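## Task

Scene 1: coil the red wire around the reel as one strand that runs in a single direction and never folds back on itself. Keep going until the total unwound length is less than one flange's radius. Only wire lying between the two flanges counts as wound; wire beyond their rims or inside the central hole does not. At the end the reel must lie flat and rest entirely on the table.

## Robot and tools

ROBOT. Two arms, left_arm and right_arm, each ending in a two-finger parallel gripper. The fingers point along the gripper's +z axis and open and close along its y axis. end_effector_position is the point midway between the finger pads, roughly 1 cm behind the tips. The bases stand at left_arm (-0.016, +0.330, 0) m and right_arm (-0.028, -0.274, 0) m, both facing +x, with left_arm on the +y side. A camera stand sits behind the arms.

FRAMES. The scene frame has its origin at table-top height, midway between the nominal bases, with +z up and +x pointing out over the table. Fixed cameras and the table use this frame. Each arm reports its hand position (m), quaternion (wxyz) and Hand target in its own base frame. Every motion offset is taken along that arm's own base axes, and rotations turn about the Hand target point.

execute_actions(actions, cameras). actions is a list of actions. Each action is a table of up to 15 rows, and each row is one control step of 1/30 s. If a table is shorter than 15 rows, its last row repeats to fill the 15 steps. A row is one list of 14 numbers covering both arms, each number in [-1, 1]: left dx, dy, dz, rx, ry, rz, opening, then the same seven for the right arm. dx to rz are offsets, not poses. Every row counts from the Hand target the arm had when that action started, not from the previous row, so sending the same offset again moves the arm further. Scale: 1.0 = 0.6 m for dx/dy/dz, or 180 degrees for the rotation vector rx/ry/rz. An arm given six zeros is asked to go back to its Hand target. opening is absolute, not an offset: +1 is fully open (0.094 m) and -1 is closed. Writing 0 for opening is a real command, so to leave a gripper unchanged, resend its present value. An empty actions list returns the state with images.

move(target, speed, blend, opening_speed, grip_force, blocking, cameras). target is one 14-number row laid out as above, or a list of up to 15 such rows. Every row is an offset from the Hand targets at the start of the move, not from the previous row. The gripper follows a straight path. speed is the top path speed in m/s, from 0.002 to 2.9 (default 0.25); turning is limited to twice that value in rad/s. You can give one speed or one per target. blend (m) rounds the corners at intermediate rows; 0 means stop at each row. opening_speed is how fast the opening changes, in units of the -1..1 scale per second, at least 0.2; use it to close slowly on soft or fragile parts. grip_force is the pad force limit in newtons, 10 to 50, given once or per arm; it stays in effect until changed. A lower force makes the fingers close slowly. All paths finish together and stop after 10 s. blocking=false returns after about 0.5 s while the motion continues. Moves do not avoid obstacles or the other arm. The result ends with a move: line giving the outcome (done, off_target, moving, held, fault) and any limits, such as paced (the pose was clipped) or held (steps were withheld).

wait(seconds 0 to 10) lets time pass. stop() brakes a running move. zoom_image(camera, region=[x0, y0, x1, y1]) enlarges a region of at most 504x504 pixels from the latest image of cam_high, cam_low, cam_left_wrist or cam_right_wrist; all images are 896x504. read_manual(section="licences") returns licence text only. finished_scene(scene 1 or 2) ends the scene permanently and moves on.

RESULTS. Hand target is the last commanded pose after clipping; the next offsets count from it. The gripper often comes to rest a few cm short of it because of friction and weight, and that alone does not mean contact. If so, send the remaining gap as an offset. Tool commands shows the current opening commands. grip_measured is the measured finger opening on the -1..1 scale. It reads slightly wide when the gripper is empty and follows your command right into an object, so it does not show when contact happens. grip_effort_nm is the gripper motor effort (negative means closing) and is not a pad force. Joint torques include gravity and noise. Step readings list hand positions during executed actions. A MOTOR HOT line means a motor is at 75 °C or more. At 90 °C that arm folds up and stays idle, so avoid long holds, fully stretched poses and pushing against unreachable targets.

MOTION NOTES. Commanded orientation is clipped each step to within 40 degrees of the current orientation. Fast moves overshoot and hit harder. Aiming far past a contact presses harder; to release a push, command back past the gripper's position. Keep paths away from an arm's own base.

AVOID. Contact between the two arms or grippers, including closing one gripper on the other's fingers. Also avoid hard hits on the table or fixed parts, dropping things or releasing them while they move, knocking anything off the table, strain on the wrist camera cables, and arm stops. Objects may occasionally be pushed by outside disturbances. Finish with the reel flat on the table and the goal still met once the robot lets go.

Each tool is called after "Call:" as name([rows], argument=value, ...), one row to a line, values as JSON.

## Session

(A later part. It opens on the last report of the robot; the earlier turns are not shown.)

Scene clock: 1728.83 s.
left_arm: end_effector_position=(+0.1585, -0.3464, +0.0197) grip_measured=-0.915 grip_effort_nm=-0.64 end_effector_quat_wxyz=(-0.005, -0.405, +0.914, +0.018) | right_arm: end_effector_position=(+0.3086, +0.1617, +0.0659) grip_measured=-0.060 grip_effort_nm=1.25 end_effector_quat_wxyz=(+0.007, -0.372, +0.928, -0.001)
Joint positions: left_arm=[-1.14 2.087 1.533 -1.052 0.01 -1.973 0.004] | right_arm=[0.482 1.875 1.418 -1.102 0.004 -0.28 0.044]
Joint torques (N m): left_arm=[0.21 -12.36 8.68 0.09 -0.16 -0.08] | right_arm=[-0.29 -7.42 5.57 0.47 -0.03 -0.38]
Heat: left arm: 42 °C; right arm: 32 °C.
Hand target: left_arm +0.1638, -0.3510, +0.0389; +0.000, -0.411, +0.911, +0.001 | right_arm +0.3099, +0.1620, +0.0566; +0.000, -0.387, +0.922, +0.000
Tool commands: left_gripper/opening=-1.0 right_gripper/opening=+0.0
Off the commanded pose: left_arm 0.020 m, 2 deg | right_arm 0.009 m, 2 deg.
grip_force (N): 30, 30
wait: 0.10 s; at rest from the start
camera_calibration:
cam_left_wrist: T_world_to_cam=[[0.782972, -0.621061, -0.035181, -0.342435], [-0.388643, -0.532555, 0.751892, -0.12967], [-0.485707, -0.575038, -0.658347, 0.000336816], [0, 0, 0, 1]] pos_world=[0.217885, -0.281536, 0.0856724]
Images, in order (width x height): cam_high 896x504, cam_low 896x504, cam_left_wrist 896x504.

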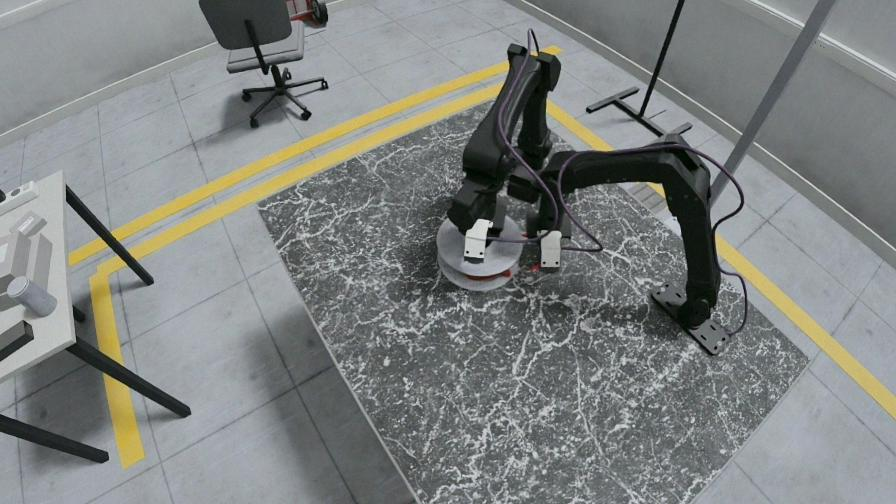

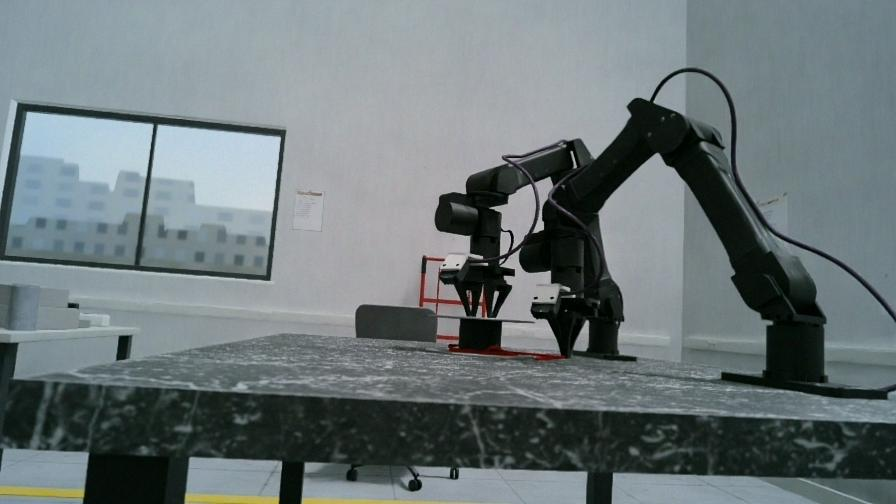

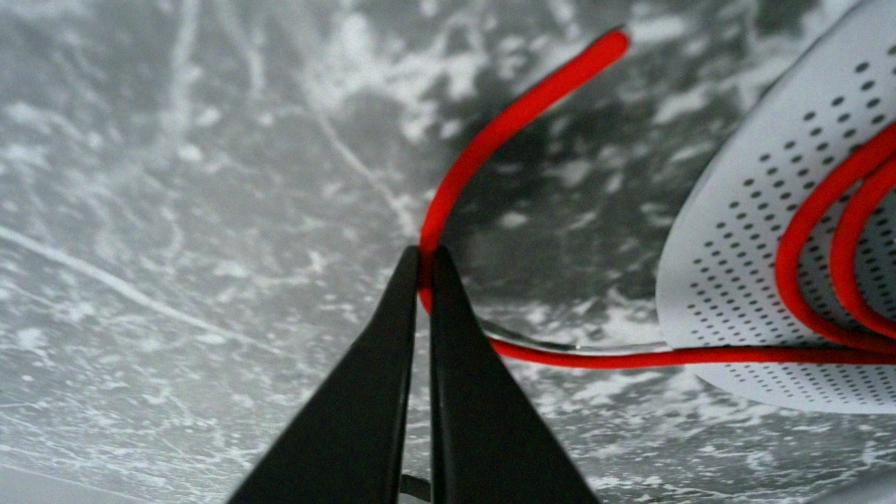

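Call:
move(target=[0.0287,-0.0228,0,0,0,0,-1,0,0,0,0,0,0.22,0], speed=0.2, cameras=["cam_left_wrist","cam_high"])

Scene clock: 1765.17 s.
left_arm: end_effector_position=(+0.1763, -0.3663, +0.0401) grip_measured=-0.915 grip_effort_nm=-0.64 end_effector_quat_wxyz=(-0.005, -0.410, +0.912, -0.010) | right_arm: end_effector_position=(+0.3088, +0.1613, +0.0659) grip_measured=-0.059 grip_effort_nm=1.25 end_effector_quat_wxyz=(+0.005, -0.664, +0.748, -0.005)
Joint positions: left_arm=[-1.12 2.109 1.65 -1.092 0.01 -1.965 0.004] | right_arm=[0.482 1.875 1.418 -1.102 0.007 -0.969 0.044]
Joint torques (N m): left_arm=[0.61 -8.75 9.02 0.19 -0.16 0.08] | right_arm=[-0.24 -7.49 5.24 0.46 -0.06 -0.45]
Heat: left arm: 42 °C; right arm: 31 °C.
Hand target: left_arm +0.1812, -0.3647, +0.0389; +0.000, -0.411, +0.911, +0.000 | right_arm +0.3099, +0.1620, +0.0566; +0.000, -0.676, +0.737, +0.000
Off the commanded pose: left_arm 0.005 m, 1 deg | right_arm 0.009 m, 2 deg.
grip_force (N): 30, 30
move: done
camera_calibration:
cam_left_wrist: T_world_to_cam=[[0.790043, -0.61285, 0.0156861, -0.368309], [-0.401381, -0.497753, 0.768853, -0.134261], [-0.463384, -0.613723, -0.639233, -0.0078563], [0, 0, 0, 1]] pos_world=[0.23345, -0.297369, 0.103982]
Images, in order (width x height): cam_high 896x504, cam_left_wrist 896x504.

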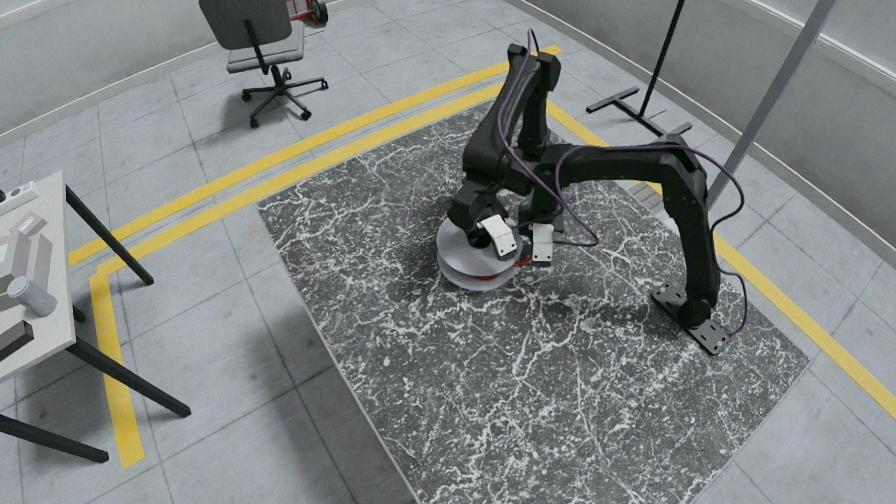

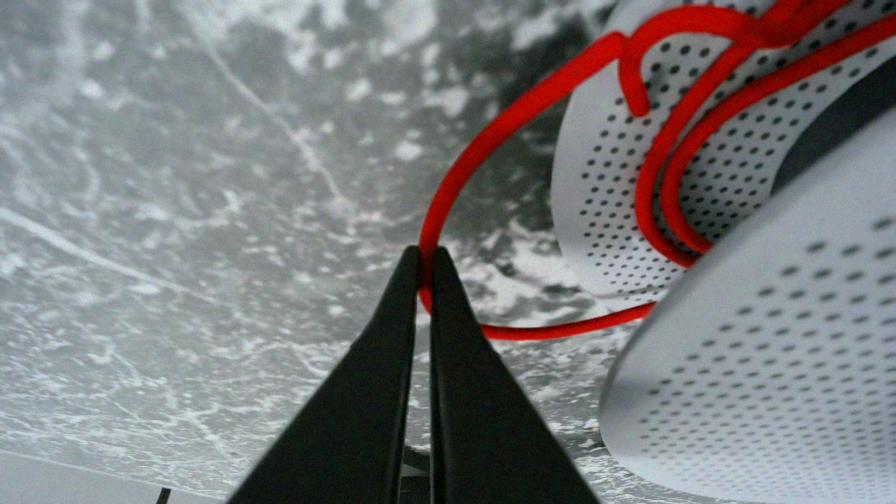

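Call:
move([
  [0,0,0,0,0,0,-1,0,0,0.0217,0,0,0,-0.95],
  [0,0,0,0,0,0,-1,0,0,0.0217,0,0,-0.47,-0.95],
  [0,0,0,0,0,0,-1,0,0,0.0217,0,0,-0.94,-0.95],
  [0,0,0,0,0,0,-1,0,0,0,0,0,-0.94,0],
], speed=0.5, blend=[0,0.01,0,0], cameras=["all"])

Scene clock: 1799.43 s.
left_arm: end_effector_position=(+0.1762, -0.3660, +0.0401) grip_measured=-0.915 grip_effort_nm=-0.63 end_effector_quat_wxyz=(-0.005, -0.410, +0.912, -0.010) | right_arm: end_effector_position=(+0.3093, +0.1632, +0.0651) grip_measured=-0.061 grip_effort_nm=1.25 end_effector_quat_wxyz=(+0.001, +0.666, +0.746, +0.008)
Joint positions: left_arm=[-1.12 2.109 1.65 -1.093 0.01 -1.964 0.004] | right_arm=[0.48 1.877 1.418 -1.096 -0.005 1.939 0.044]
Joint torques (N m): left_arm=[0.61 -8.72 9.05 0.19 -0.15 0.07] | right_arm=[-0.23 -7.76 5.48 0.41 0.05 0.11]
Heat: left arm: 42 °C; right arm: 31 °C.
Hand target: left_arm +0.1812, -0.3647, +0.0389; +0.000, -0.411, +0.911, +0.000 | right_arm +0.3098, +0.1620, +0.0566; +0.000, +0.670, +0.742, +0.000
Off the commanded pose: left_arm 0.005 m, 1 deg | right_arm 0.009 m, 1 deg.
grip_force (N): 30, 30
move: done
camera_calibration:
cam_left_wrist: T_world_to_cam=[[0.789825, -0.613165, 0.0143441, -0.368008], [-0.401078, -0.498657, 0.768425, -0.134572], [-0.464018, -0.612674, -0.639779, -0.00719829], [0, 0, 0, 1]] pos_world=[0.233348, -0.297165, 0.104082]
cam_right_wrist: T_world_to_cam=[[-0.982755, -0.184471, -0.0127883, 0.33108], [-0.131008, 0.645791, 0.752191, -0.106364], [-0.130499, 0.740895, -0.658821, 0.0750787], [0, 0, 0, 1]] pos_world=[0.321233, 0.0741379, 0.133703]

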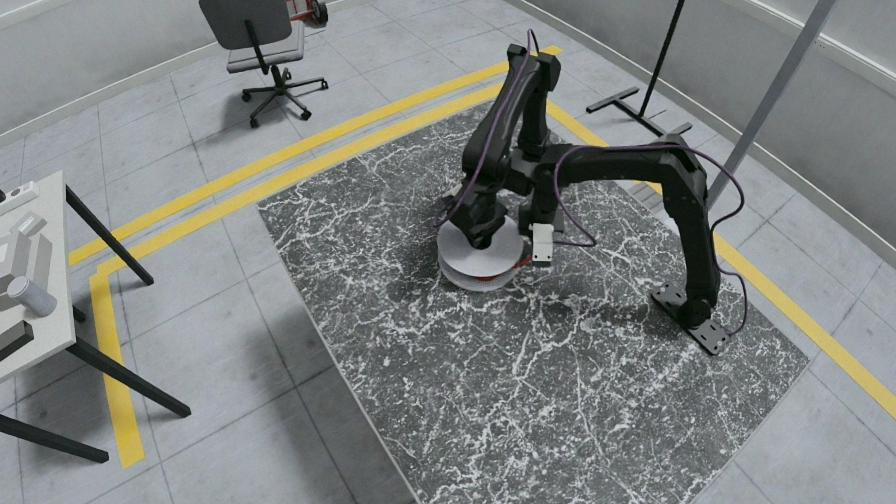

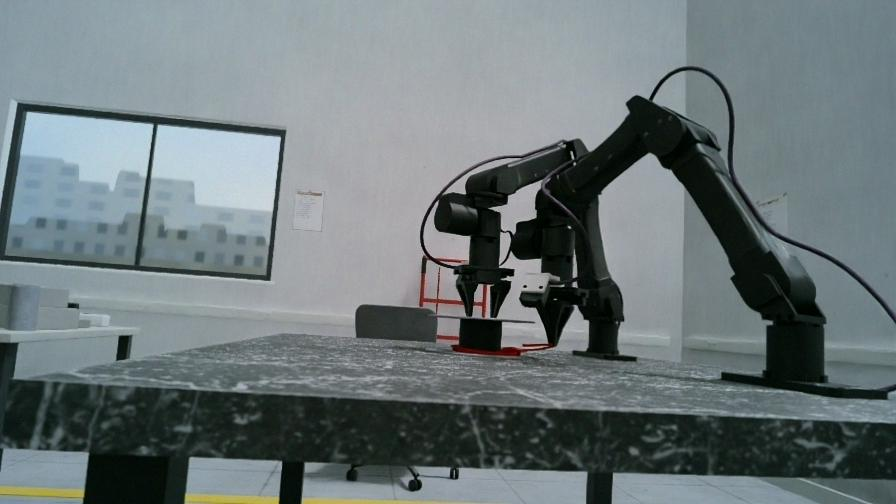

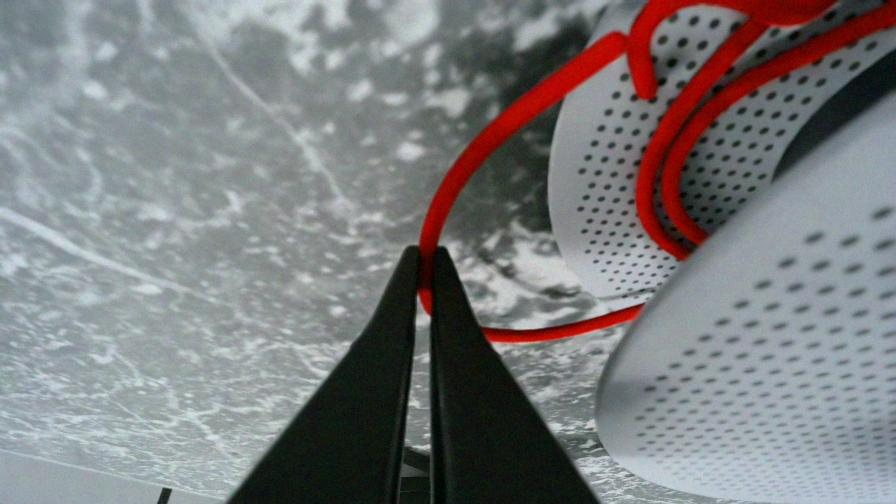

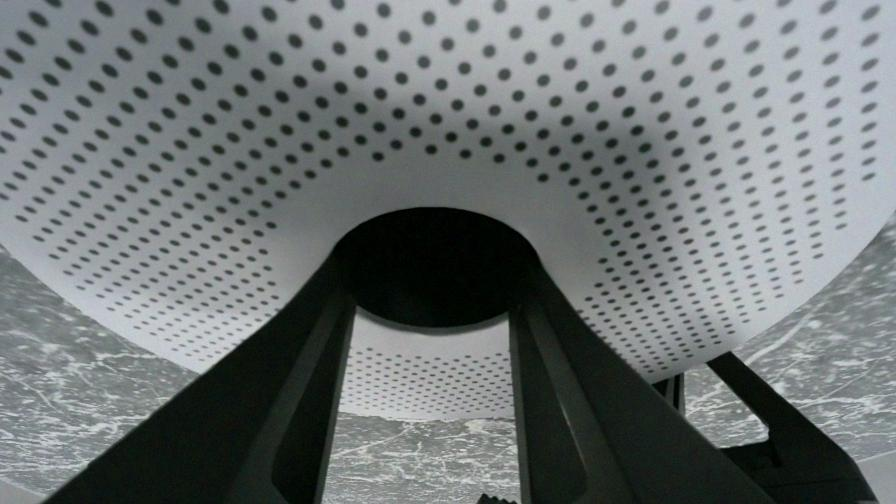

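Call:
move([
  [0,0,0.02,0,0,0,-0.83,0,0,0,0,0,0,0],
  [0.0342,0.0368,0.02,0,0,-0.089,-0.83,0,0,0,0,0,0,0],
  [0.0592,0.0452,0.02,0,0,-0.2,-0.83,0,0,0,0,0,0,0],
], speed=[0.1,0.06,0.06], blend=[0,0.005,0], cameras=["cam_left_wrist"])

Scene clock: 1835.10 s.
left_arm: end_effector_position=(+0.1858, -0.3609, +0.0486) grip_measured=-0.832 grip_effort_nm=0.15 end_effector_quat_wxyz=(-0.005, -0.365, +0.931, -0.006) | right_arm: end_effector_position=(+0.3093, +0.1632, +0.0651) grip_measured=-0.061 grip_effort_nm=1.24 end_effector_quat_wxyz=(+0.001, +0.666, +0.746, +0.008)
Joint positions: left_arm=[-1.093 2.109 1.685 -1.136 0.01 -1.841 0.008] | right_arm=[0.48 1.877 1.418 -1.096 -0.005 1.939 0.044]
Joint torques (N m): left_arm=[-0.09 -10.32 6.17 0.44 -0.07 0.03] | right_arm=[-0.16 -7.61 5.64 0.37 0.08 0.09]
Heat: left arm: 42 °C; right arm: 31 °C.
Hand target: left_arm +0.1855, -0.3605, +0.0486; -0.005, -0.366, +0.931, -0.005 (not the last commanded pose) | right_arm +0.3098, +0.1620, +0.0566; +0.000, +0.670, +0.742, +0.000
Off the commanded pose: left_arm 0.039 m, 30 deg | right_arm 0.009 m, 1 deg.
grip_force (N): 30, 30
move: held (left_arm; a check stopped the path); path passed 1 of 3 targets; limits=held
pose unreachable (left arm): on one or more control steps of this call, first in action 0 (counted from 0), this arm could not follow its commanded pose, so it was not sent that pose on those steps. It may still have moved: this result reports where it is.
cause: moving toward the commanded pose would bring a part of the arm too close to another arm (this arm's wrist (the part past joint 4) and the right arm's wrist (the part past joint 5), 12 mm apart when this arm was first held).
camera_calibration:
cam_left_wrist: T_world_to_cam=[[0.7271, -0.686474, 0.00885271, -0.387121], [-0.446453, -0.462999, 0.76571, -0.113357], [-0.521541, -0.5607, -0.643125, 0.0353748], [0, 0, 0, 1]] pos_world=[0.249317, -0.298398, 0.112976]
Images, in order (width x height): cam_left_wrist 896x504.

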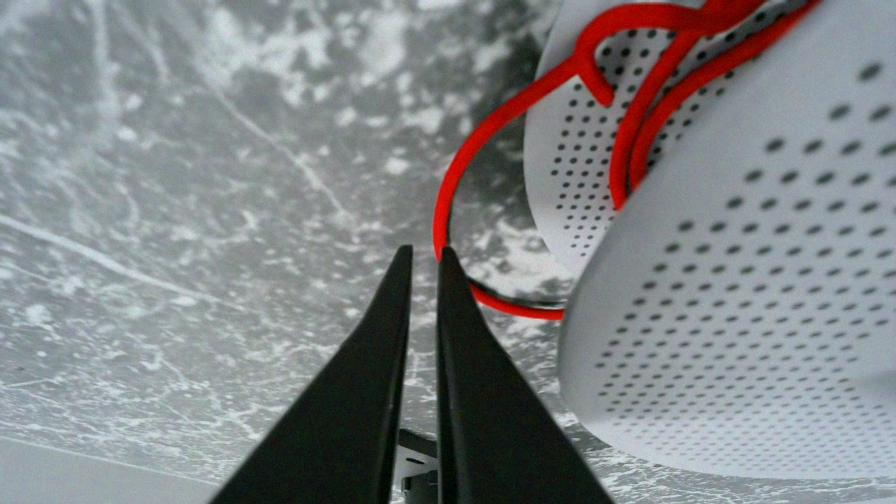

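Call:
move([
  [0,0.0092,0.0857,0,0,0,-0.65,0,0,0,0,0,0,0],
  [0.0075,0.1008,0.1023,-0.2209,-0.1222,-0.147,-0.65,0,0,0,0,0,0,0],
], speed=[0.2,0.3], blend=[0.02,0], cameras=["all"])

Scene clock: 1959.37 s.
left_arm: end_effector_position=(+0.1849, -0.3595, +0.0503) grip_measured=-0.652 grip_effort_nm=0.14 end_effector_quat_wxyz=(-0.005, -0.365, +0.931, -0.002) | right_arm: end_effector_position=(+0.3093, +0.1632, +0.0651) grip_measured=-0.061 grip_effort_nm=1.25 end_effector_quat_wxyz=(+0.001, +0.666, +0.746, +0.008)
Joint positions: left_arm=[-1.093 2.109 1.692 -1.15 0.011 -1.841 0.016] | right_arm=[0.48 1.877 1.418 -1.096 -0.005 1.939 0.044]
Joint torques (N m): left_arm=[-0.06 -10.11 6.13 0.38 -0.07 0.03] | right_arm=[-0.2 -7.71 5.55 0.43 0.04 0.11]
Heat: left arm: 40 °C; right arm: 30 °C.
Hand target: left_arm +0.1845, -0.3586, +0.0500; -0.005, -0.365, +0.931, +0.000 (not the last commanded pose) | right_arm +0.3098, +0.1620, +0.0566; +0.000, +0.670, +0.742, +0.000
Off the commanded pose: left_arm 0.084 m, 53 deg | right_arm 0.009 m, 1 deg.
grip_force (N): 30, 30
move: held (left_arm; a check stopped the path); path passed 0 of 2 targets; limits=held
pose unreachable (left arm): on one or more control steps of this call, first in action 0 (counted from 0), this arm could not follow its commanded pose, so it was not sent that pose on those steps. It may still have moved: this result reports where it is.
cause: moving toward the commanded pose would bring a part of the arm too close to another arm (this arm's wrist (the part past joint 4) and the right arm's forearm (the part past joint 3), at the place that arm is still heading or pushing toward).
camera_calibration:
cam_left_wrist: T_world_to_cam=[[0.727112, -0.686517, 0.00137795, -0.38523], [-0.443243, -0.467918, 0.764584, -0.116628], [-0.524255, -0.556549, -0.644523, 0.0389078], [0, 0, 0, 1]] pos_world=[0.248808, -0.297385, 0.11478]
cam_right_wrist: T_world_to_cam=[[-0.982755, -0.184471, -0.0127883, 0.33108], [-0.131008, 0.645791, 0.752191, -0.106364], [-0.130499, 0.740895, -0.658821, 0.0750787], [0, 0, 0, 1]] pos_world=[0.321233, 0.0741379, 0.133703]

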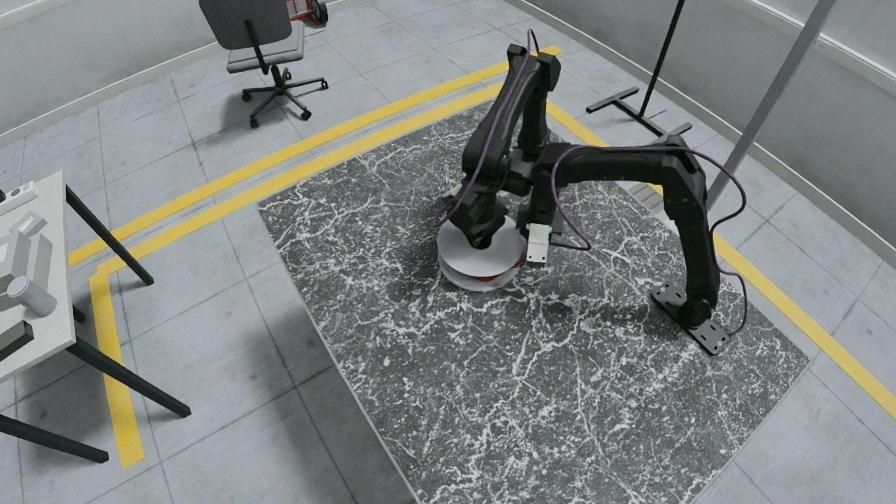

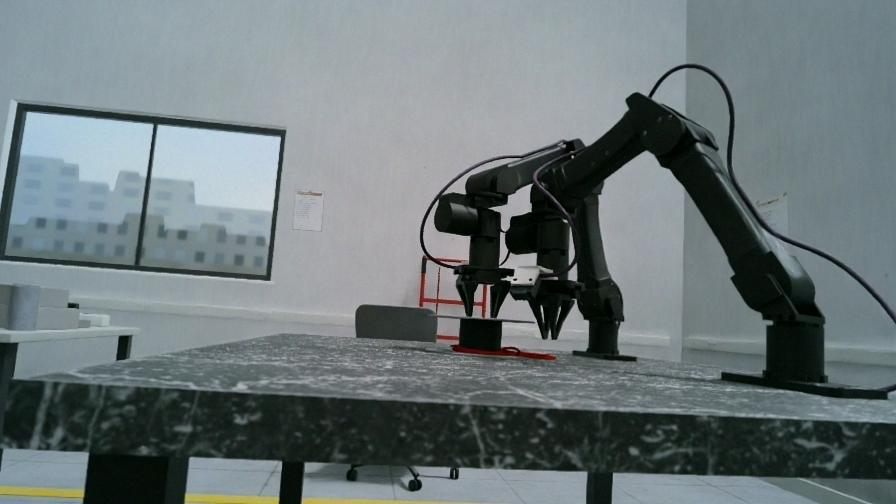

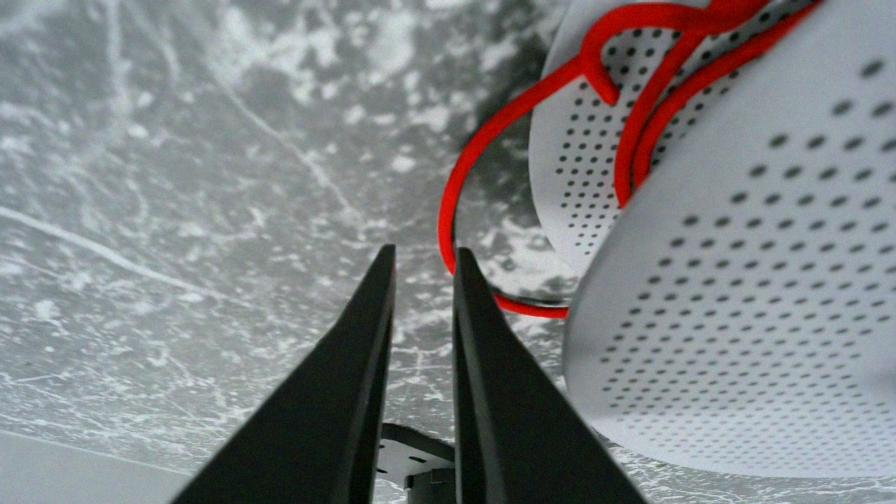

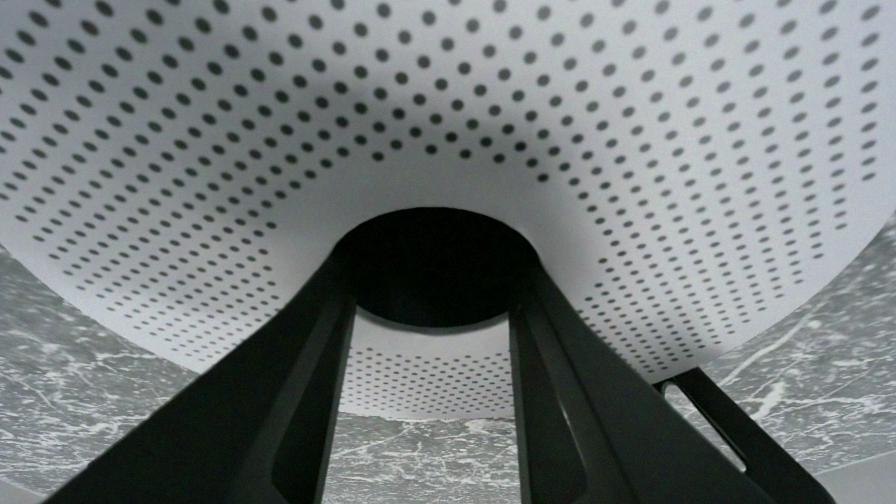

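Call:
move([
  [0,0.12,0.01,0,0,0,-0.65,0,0,0,0,0,0,0],
  [0.0,0.15,0.1,-0.2209,-0.1222,-0.147,-0.65,0,0,0,0,0,0,0],
], speed=[0.2,0.3], blend=[0.02,0], cameras=["cam_high","cam_left_wrist","cam_low"])

Scene clock: 1966.73 s.
left_arm: end_effector_position=(+0.1877, -0.2726, +0.1135) grip_measured=-0.652 grip_effort_nm=0.15 end_effector_quat_wxyz=(+0.046, -0.122, +0.917, -0.378) | right_arm: end_effector_position=(+0.3093, +0.1632, +0.0651) grip_measured=-0.061 grip_effort_nm=1.25 end_effector_quat_wxyz=(+0.001, +0.666, +0.746, +0.008)
Joint positions: left_arm=[-0.77 1.218 0.692 -0.342 0.375 -1.173 0.016] | right_arm=[0.48 1.877 1.418 -1.096 -0.005 1.939 0.044]
Joint torques (N m): left_arm=[0.47 -4.83 5.2 1.94 0.13 0.15] | right_arm=[-0.12 -7.66 5.6 0.36 0.05 0.09]
Heat: left arm: 40 °C; right arm: 30 °C.
Hand target: left_arm +0.1845, -0.2685, +0.1100; +0.045, -0.118, +0.917, -0.378 | right_arm +0.3098, +0.1620, +0.0566; +0.000, +0.670, +0.742, +0.000
Off the commanded pose: left_arm 0.006 m, 0 deg | right_arm 0.009 m, 1 deg.
grip_force (N): 30, 30
move: done
camera_calibration:
cam_left_wrist: T_world_to_cam=[[0.251433, -0.66479, 0.703445, -0.312215], [-0.755945, 0.318989, 0.571658, 0.171997], [-0.604424, -0.6755, -0.42234, 0.0868559], [0, 0, 0, 1]] pos_world=[0.26102, -0.203752, 0.157985]
Images, in order (width x height): cam_high 896x504, cam_low 896x504, cam_left_wrist 896x504.

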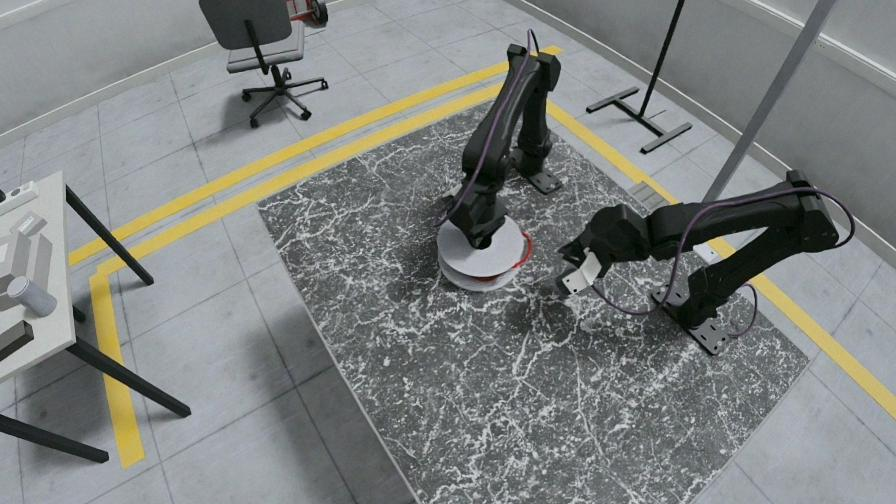

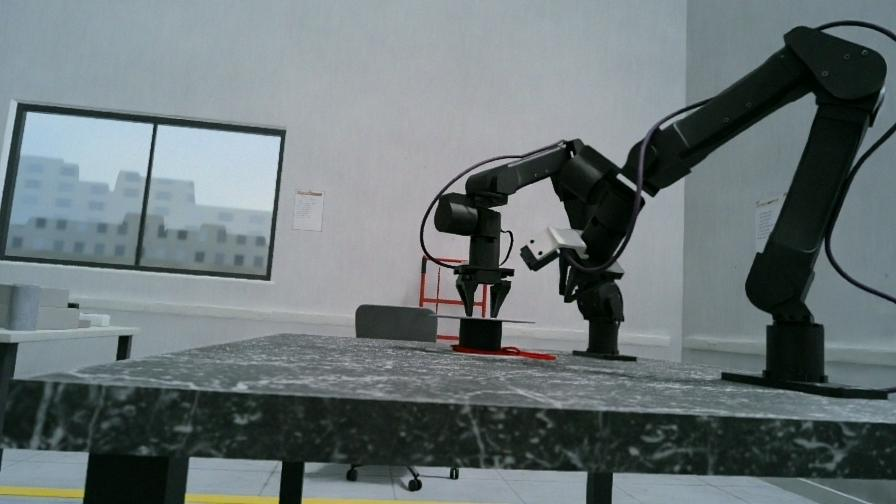

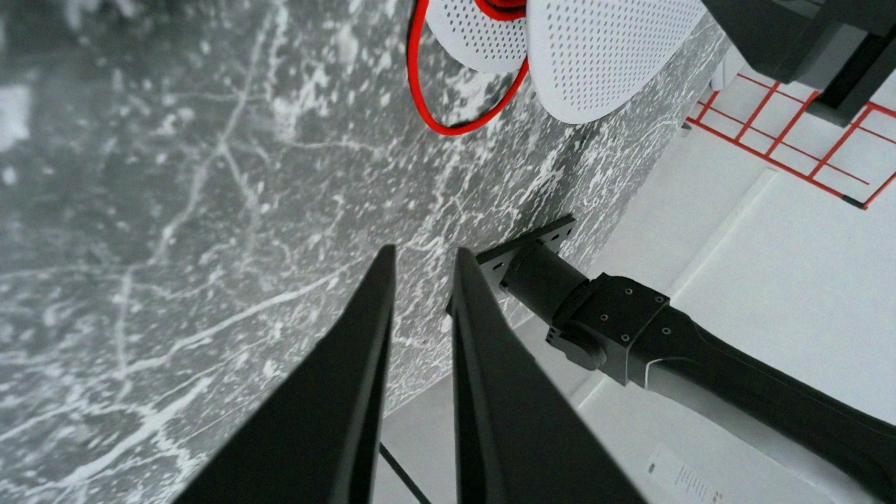

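Call:
zoom_image(camera="cam_high", region=[430, 210, 550, 300])

Call:
zoom_image(camera="cam_low", region=[430, 300, 590, 380])

Call:
zoom_image(camera="cam_left_wrist", region=[380, 0, 660, 160])

Scaled by 4.200 from the camera's 896x504 image, which has a finer 1280x720 frame.

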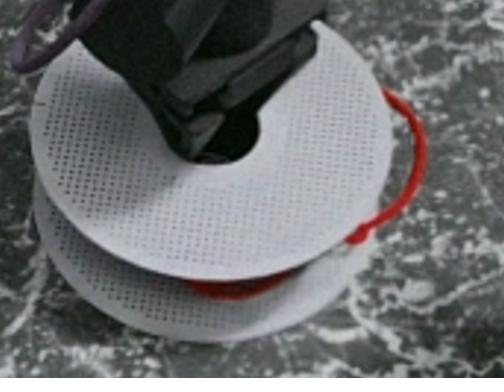

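Scaled by 3.150 from the camera's 896x504 image, which has a finer 1280x720 frame.

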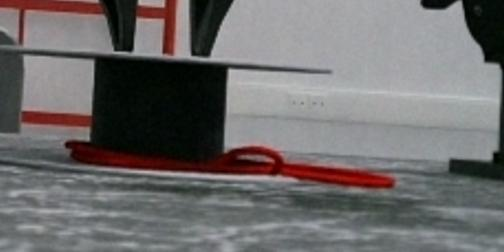

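Scaled by 1.800 from the camera's 896x504 image, which has a finer 1280x720 frame.

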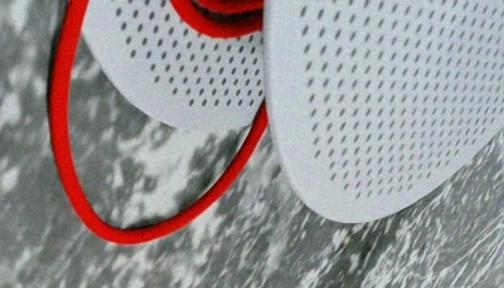

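Call:
move(target=[0.0075,-0.1068,-0.1,0.0522,0.0191,0.0555,-0.7,0,0,0,0,0,0,0], speed=0.2, cameras=["cam_left_wrist"])

Scene clock: 2056.07 s.
left_arm: end_effector_position=(+0.1823, -0.3242, +0.0436) grip_measured=-0.698 grip_effort_nm=-0.10 end_effector_quat_wxyz=(+0.050, -0.203, +0.935, -0.287) | right_arm: end_effector_position=(+0.3093, +0.1632, +0.0651) grip_measured=-0.061 grip_effort_nm=1.25 end_effector_quat_wxyz=(+0.001, +0.666, +0.746, +0.008)
Joint positions: left_arm=[-1.016 1.564 0.779 -0.201 0.094 -1.471 0.014] | right_arm=[0.48 1.877 1.418 -1.096 -0.005 1.939 0.044]
Joint torques (N m): left_arm=[-0.53 -5.08 9.4 1.76 -0.2 -0.03] | right_arm=[-0.2 -7.76 5.6 0.39 0.05 0.16]
Heat: left arm: 38 °C; right arm: 30 °C.
Hand target: left_arm +0.1890, -0.3326, +0.0500; +0.060, -0.205, +0.932, -0.293 | right_arm +0.3098, +0.1620, +0.0566; +0.000, +0.670, +0.742, +0.000
Off the commanded pose: left_arm 0.013 m, 1 deg | right_arm 0.009 m, 1 deg.
grip_force (N): 30, 30
move: off_target (left_arm)
camera_calibration:
cam_left_wrist: T_world_to_cam=[[0.40953, -0.723459, 0.555781, -0.337297], [-0.739345, 0.0937115, 0.666774, 0.144173], [-0.534466, -0.683978, -0.496508, 0.00683082], [0, 0, 0, 1]] pos_world=[0.248378, -0.252859, 0.0947237]
Images, in order (width x height): cam_left_wrist 896x504.

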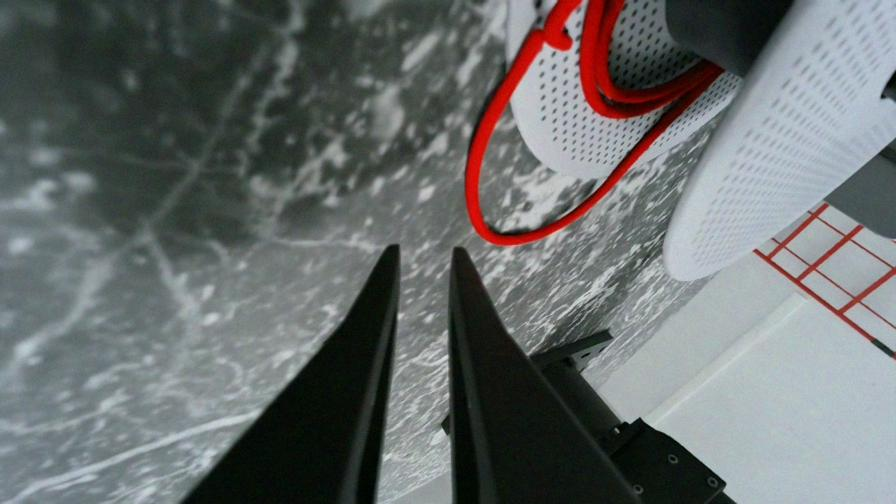

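Call:
move(target=[0.0215,-0.038,-0.029,0,0,0,-0.7,0,0,0,0,0,0,0], speed=0.12, cameras=["cam_left_wrist"])

Scene clock: 2067.60 s.
left_arm: end_effector_position=(+0.1964, -0.3462, +0.0273) grip_measured=-0.698 grip_effort_nm=-0.10 end_effector_quat_wxyz=(+0.051, -0.204, +0.934, -0.287) | right_arm: end_effector_position=(+0.3093, +0.1632, +0.0651) grip_measured=-0.061 grip_effort_nm=1.25 end_effector_quat_wxyz=(+0.001, +0.666, +0.746, +0.008)
Joint positions: left_arm=[-1.016 1.698 0.845 -0.133 0.091 -1.474 0.014] | right_arm=[0.48 1.877 1.418 -1.096 -0.005 1.939 0.044]
Joint torques (N m): left_arm=[-0.73 -6.01 9.1 1.79 -0.2 -0.02] | right_arm=[-0.29 -7.58 5.59 0.39 0.06 0.11]
Heat: left arm: 39 °C; right arm: 30 °C.
Hand target: left_arm +0.2019, -0.3554, +0.0326; +0.060, -0.205, +0.932, -0.293 | right_arm +0.3098, +0.1620, +0.0566; +0.000, +0.670, +0.742, +0.000
Off the commanded pose: left_arm 0.012 m, 1 deg | right_arm 0.009 m, 1 deg.
grip_force (N): 30, 30
move: off_target (left_arm)
camera_calibration:
cam_left_wrist: T_world_to_cam=[[0.411998, -0.721746, 0.556184, -0.349903], [-0.740014, 0.091102, 0.666393, 0.166781], [-0.531636, -0.686137, -0.496568, -0.00995994], [0, 0, 0, 1]] pos_world=[0.262284, -0.274569, 0.0785229]
Images, in order (width x height): cam_left_wrist 896x504.

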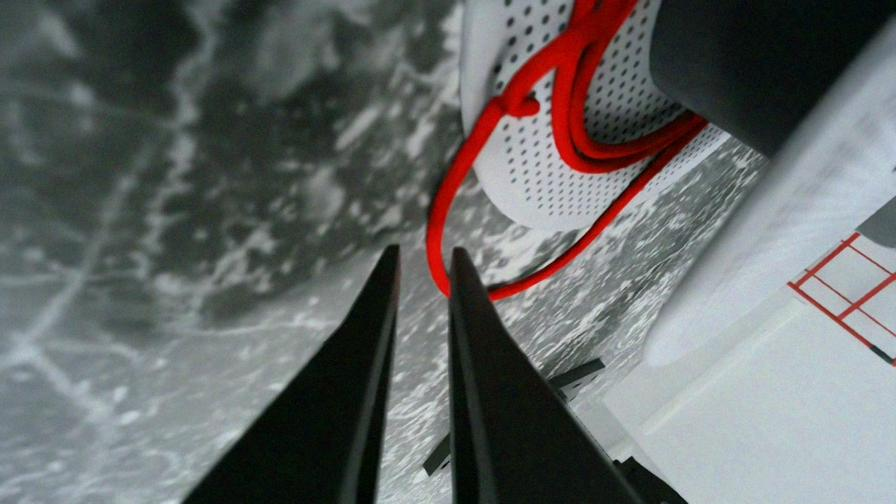

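Call:
move(target=[0.011,-0.0267,-0.019,0,0,0,-0.7,0,0,0,0,0,0,0], speed=0.08, cameras=["cam_left_wrist"])

Scene clock: 2080.00 s.
left_arm: end_effector_position=(+0.2038, -0.3636, +0.0185) grip_measured=-0.698 grip_effort_nm=-0.09 end_effector_quat_wxyz=(+0.052, -0.204, +0.934, -0.290) | right_arm: end_effector_position=(+0.3093, +0.1632, +0.0651) grip_measured=-0.061 grip_effort_nm=1.25 end_effector_quat_wxyz=(+0.001, +0.666, +0.746, +0.008)
Joint positions: left_arm=[-1.025 1.78 0.898 -0.095 0.087 -1.481 0.014] | right_arm=[0.48 1.877 1.418 -1.096 -0.005 1.939 0.044]
Joint torques (N m): left_arm=[-0.68 -6.45 8.84 1.76 -0.21 -0.06] | right_arm=[-0.35 -7.68 5.53 0.38 0.03 0.1]
Heat: left arm: 40 °C; right arm: 30 °C.
Hand target: left_arm +0.2086, -0.3714, +0.0213; +0.060, -0.205, +0.932, -0.293 | right_arm +0.3098, +0.1620, +0.0566; +0.000, +0.670, +0.742, +0.000
Off the commanded pose: left_arm 0.009 m, 1 deg | right_arm 0.009 m, 1 deg.
grip_force (N): 30, 30
move: done
camera_calibration:
cam_left_wrist: T_world_to_cam=[[0.409122, -0.718605, 0.56234, -0.358953], [-0.742463, 0.0960899, 0.662959, 0.182024], [-0.530441, -0.688748, -0.494225, -0.0235847], [0, 0, 0, 1]] pos_world=[0.269491, -0.29168, 0.0695231]
Images, in order (width x height): cam_left_wrist 896x504.

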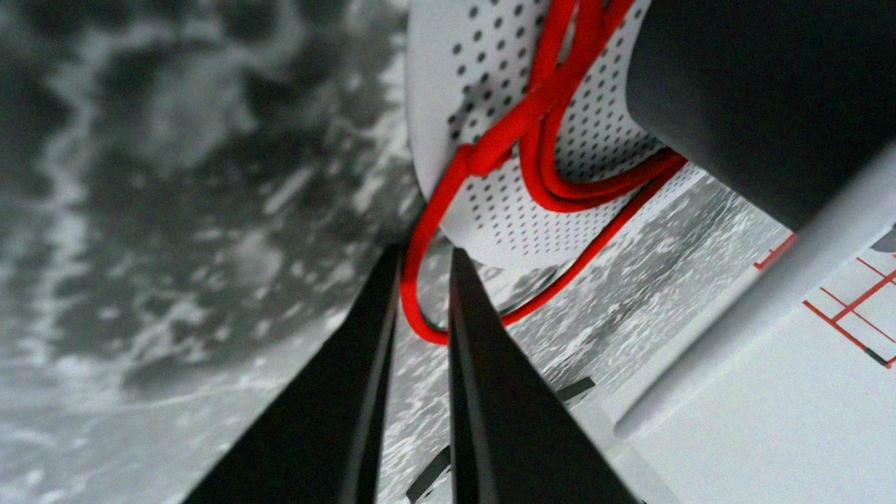

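Call:
move(target=[0,0,0,0,0,0,-1,0,0,0,0,0,0,0], grip_force=[30,30], cameras=["cam_left_wrist"])

Scene clock: 2085.30 s.
left_arm: end_effector_position=(+0.2039, -0.3637, +0.0186) grip_measured=-0.920 grip_effort_nm=-0.58 end_effector_quat_wxyz=(+0.052, -0.204, +0.933, -0.291) | right_arm: end_effector_position=(+0.3093, +0.1632, +0.0651) grip_measured=-0.061 grip_effort_nm=1.25 end_effector_quat_wxyz=(+0.001, +0.666, +0.746, +0.008)
Joint positions: left_arm=[-1.025 1.78 0.898 -0.094 0.087 -1.481 0.004] | right_arm=[0.48 1.877 1.418 -1.096 -0.005 1.939 0.044]
Joint torques (N m): left_arm=[-0.69 -6.38 8.88 1.76 -0.21 -0.02] | right_arm=[-0.14 -7.76 5.55 0.41 0.08 0.09]
Heat: left arm: 39 °C; right arm: 30 °C.
Hand target: left_arm +0.2086, -0.3714, +0.0213; +0.060, -0.205, +0.932, -0.293 | right_arm +0.3098, +0.1620, +0.0566; +0.000, +0.670, +0.742, +0.000
Off the commanded pose: left_arm 0.009 m, 1 deg | right_arm 0.009 m, 1 deg.
grip_force (N): 30, 30
move: done
camera_calibration:
cam_left_wrist: T_world_to_cam=[[0.409263, -0.718081, 0.562906, -0.358977], [-0.742787, 0.09607, 0.6626, 0.18214], [-0.529878, -0.689297, -0.494063, -0.0238064], [0, 0, 0, 1]] pos_world=[0.269593, -0.291682, 0.0696229]
Images, in order (width x height): cam_left_wrist 896x504.

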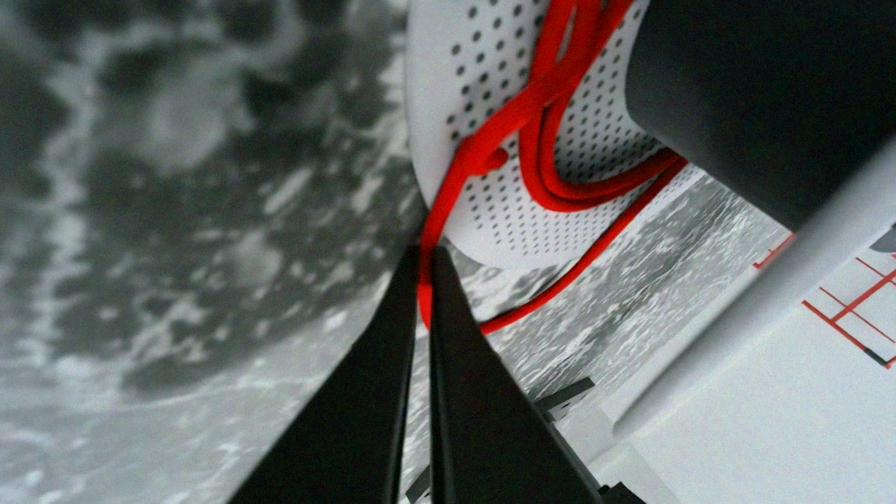

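Call:
move([
  [0,0.004,0.03,0,0,0,-1,0,0,0,0,0,0,0],
  [0,0.004,0.03,0,0,0,-1,0,0,0,0,0,0.4,0],
], speed=[0.1,0.3], cameras=["cam_left_wrist","cam_high"])

Scene clock: 2102.30 s.
left_arm: end_effector_position=(+0.2024, -0.3613, +0.0192) grip_measured=-0.923 grip_effort_nm=-0.64 end_effector_quat_wxyz=(+0.047, -0.205, +0.937, -0.277) | right_arm: end_effector_position=(+0.3096, +0.1634, +0.0655) grip_measured=-0.060 grip_effort_nm=1.25 end_effector_quat_wxyz=(+0.006, +0.123, +0.992, +0.007)
Joint positions: left_arm=[-1.025 1.78 0.921 -0.147 0.087 -1.481 0.004] | right_arm=[0.48 1.877 1.42 -1.096 -0.005 0.727 0.044]
Joint torques (N m): left_arm=[-0.38 -9.91 9.07 1.47 -0.18 0] | right_arm=[-0.14 -7.69 5.49 0.43 0.06 -0.42]
Heat: left arm: 39 °C; right arm: 30 °C.
Hand target: left_arm +0.2086, -0.3690, +0.0392; +0.060, -0.205, +0.932, -0.293 | right_arm +0.3099, +0.1620, +0.0566; +0.000, +0.105, +0.994, +0.000
Off the commanded pose: left_arm 0.022 m, 2 deg | right_arm 0.009 m, 2 deg.
grip_force (N): 30, 30
move: off_target (left_arm)
camera_calibration:
cam_left_wrist: T_world_to_cam=[[0.417767, -0.732037, 0.538138, -0.363291], [-0.732463, 0.0790804, 0.676199, 0.171886], [-0.537559, -0.67666, -0.503152, -0.0163926], [0, 0, 0, 1]] pos_world=[0.268859, -0.290627, 0.0710234]
Images, in order (width x height): cam_high 896x504, cam_left_wrist 896x504.

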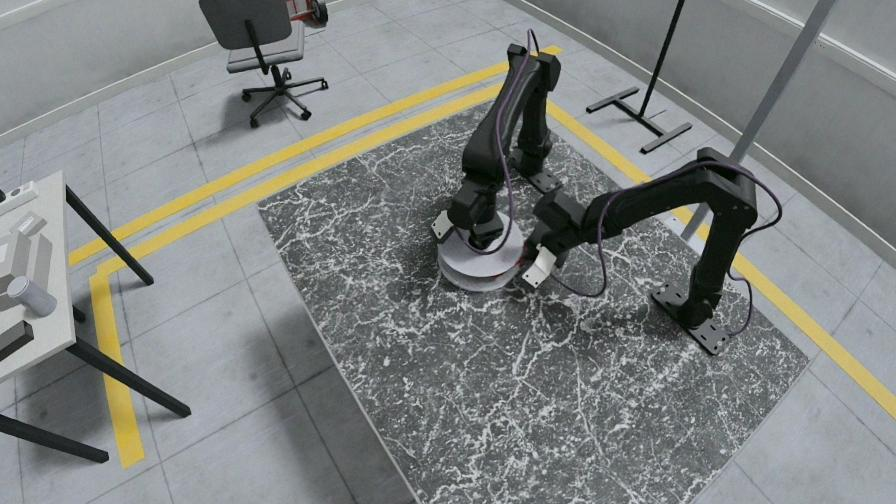

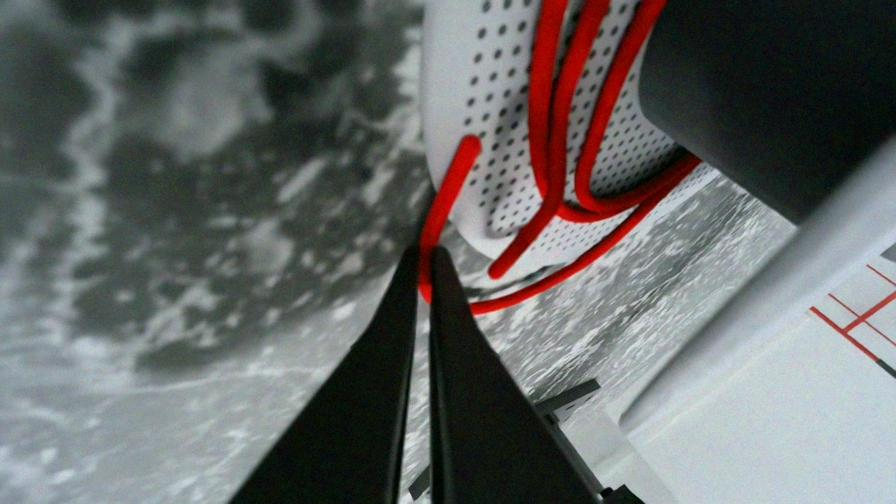

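Call:
move(target=[0,0,0,0,0,0,-1,0,0,0,0,0,0.22,0], speed=0.25, cameras=["cam_left_wrist"])

Scene clock: 2113.97 s.
left_arm: end_effector_position=(+0.2024, -0.3613, +0.0192) grip_measured=-0.923 grip_effort_nm=-0.64 end_effector_quat_wxyz=(+0.047, -0.205, +0.937, -0.277) | right_arm: end_effector_position=(+0.3102, +0.1628, +0.0657) grip_measured=-0.060 grip_effort_nm=1.25 end_effector_quat_wxyz=(+0.009, -0.221, +0.975, +0.003)
Joint positions: left_arm=[-1.025 1.78 0.921 -0.147 0.087 -1.481 0.004] | right_arm=[0.48 1.877 1.421 -1.096 -0.001 0.035 0.044]
Joint torques (N m): left_arm=[-0.4 -9.91 9.09 1.46 -0.18 0] | right_arm=[-0.27 -7.77 5.37 0.41 0.02 -0.38]
Heat: left arm: 39 °C; right arm: 30 °C.
Hand target: left_arm +0.2086, -0.3690, +0.0392; +0.060, -0.205, +0.932, -0.293 | right_arm +0.3098, +0.1620, +0.0566; +0.000, -0.238, +0.971, +0.000
Off the commanded pose: left_arm 0.022 m, 2 deg | right_arm 0.009 m, 2 deg.
grip_force (N): 30, 30
move: off_target (left_arm)
camera_calibration:
cam_left_wrist: T_world_to_cam=[[0.417767, -0.732037, 0.538138, -0.363291], [-0.732463, 0.0790804, 0.676199, 0.171886], [-0.537559, -0.67666, -0.503152, -0.0163926], [0, 0, 0, 1]] pos_world=[0.268859, -0.290627, 0.0710234]
Images, in order (width x height): cam_left_wrist 896x504.

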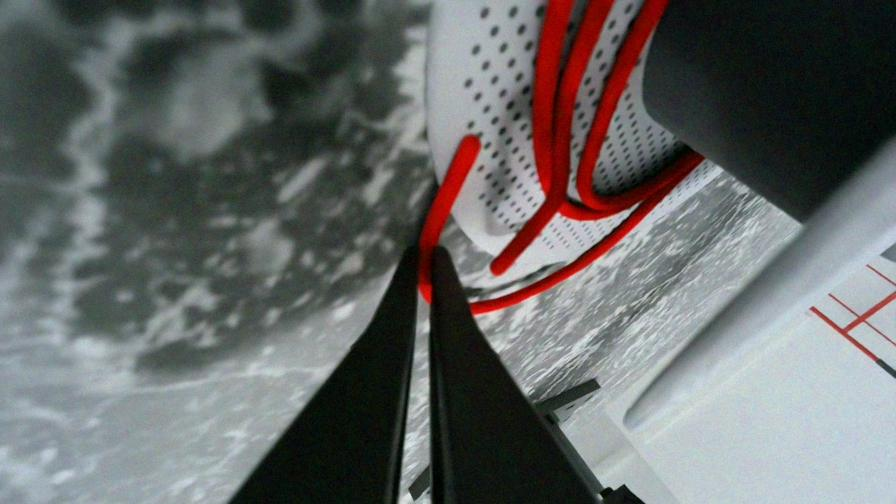

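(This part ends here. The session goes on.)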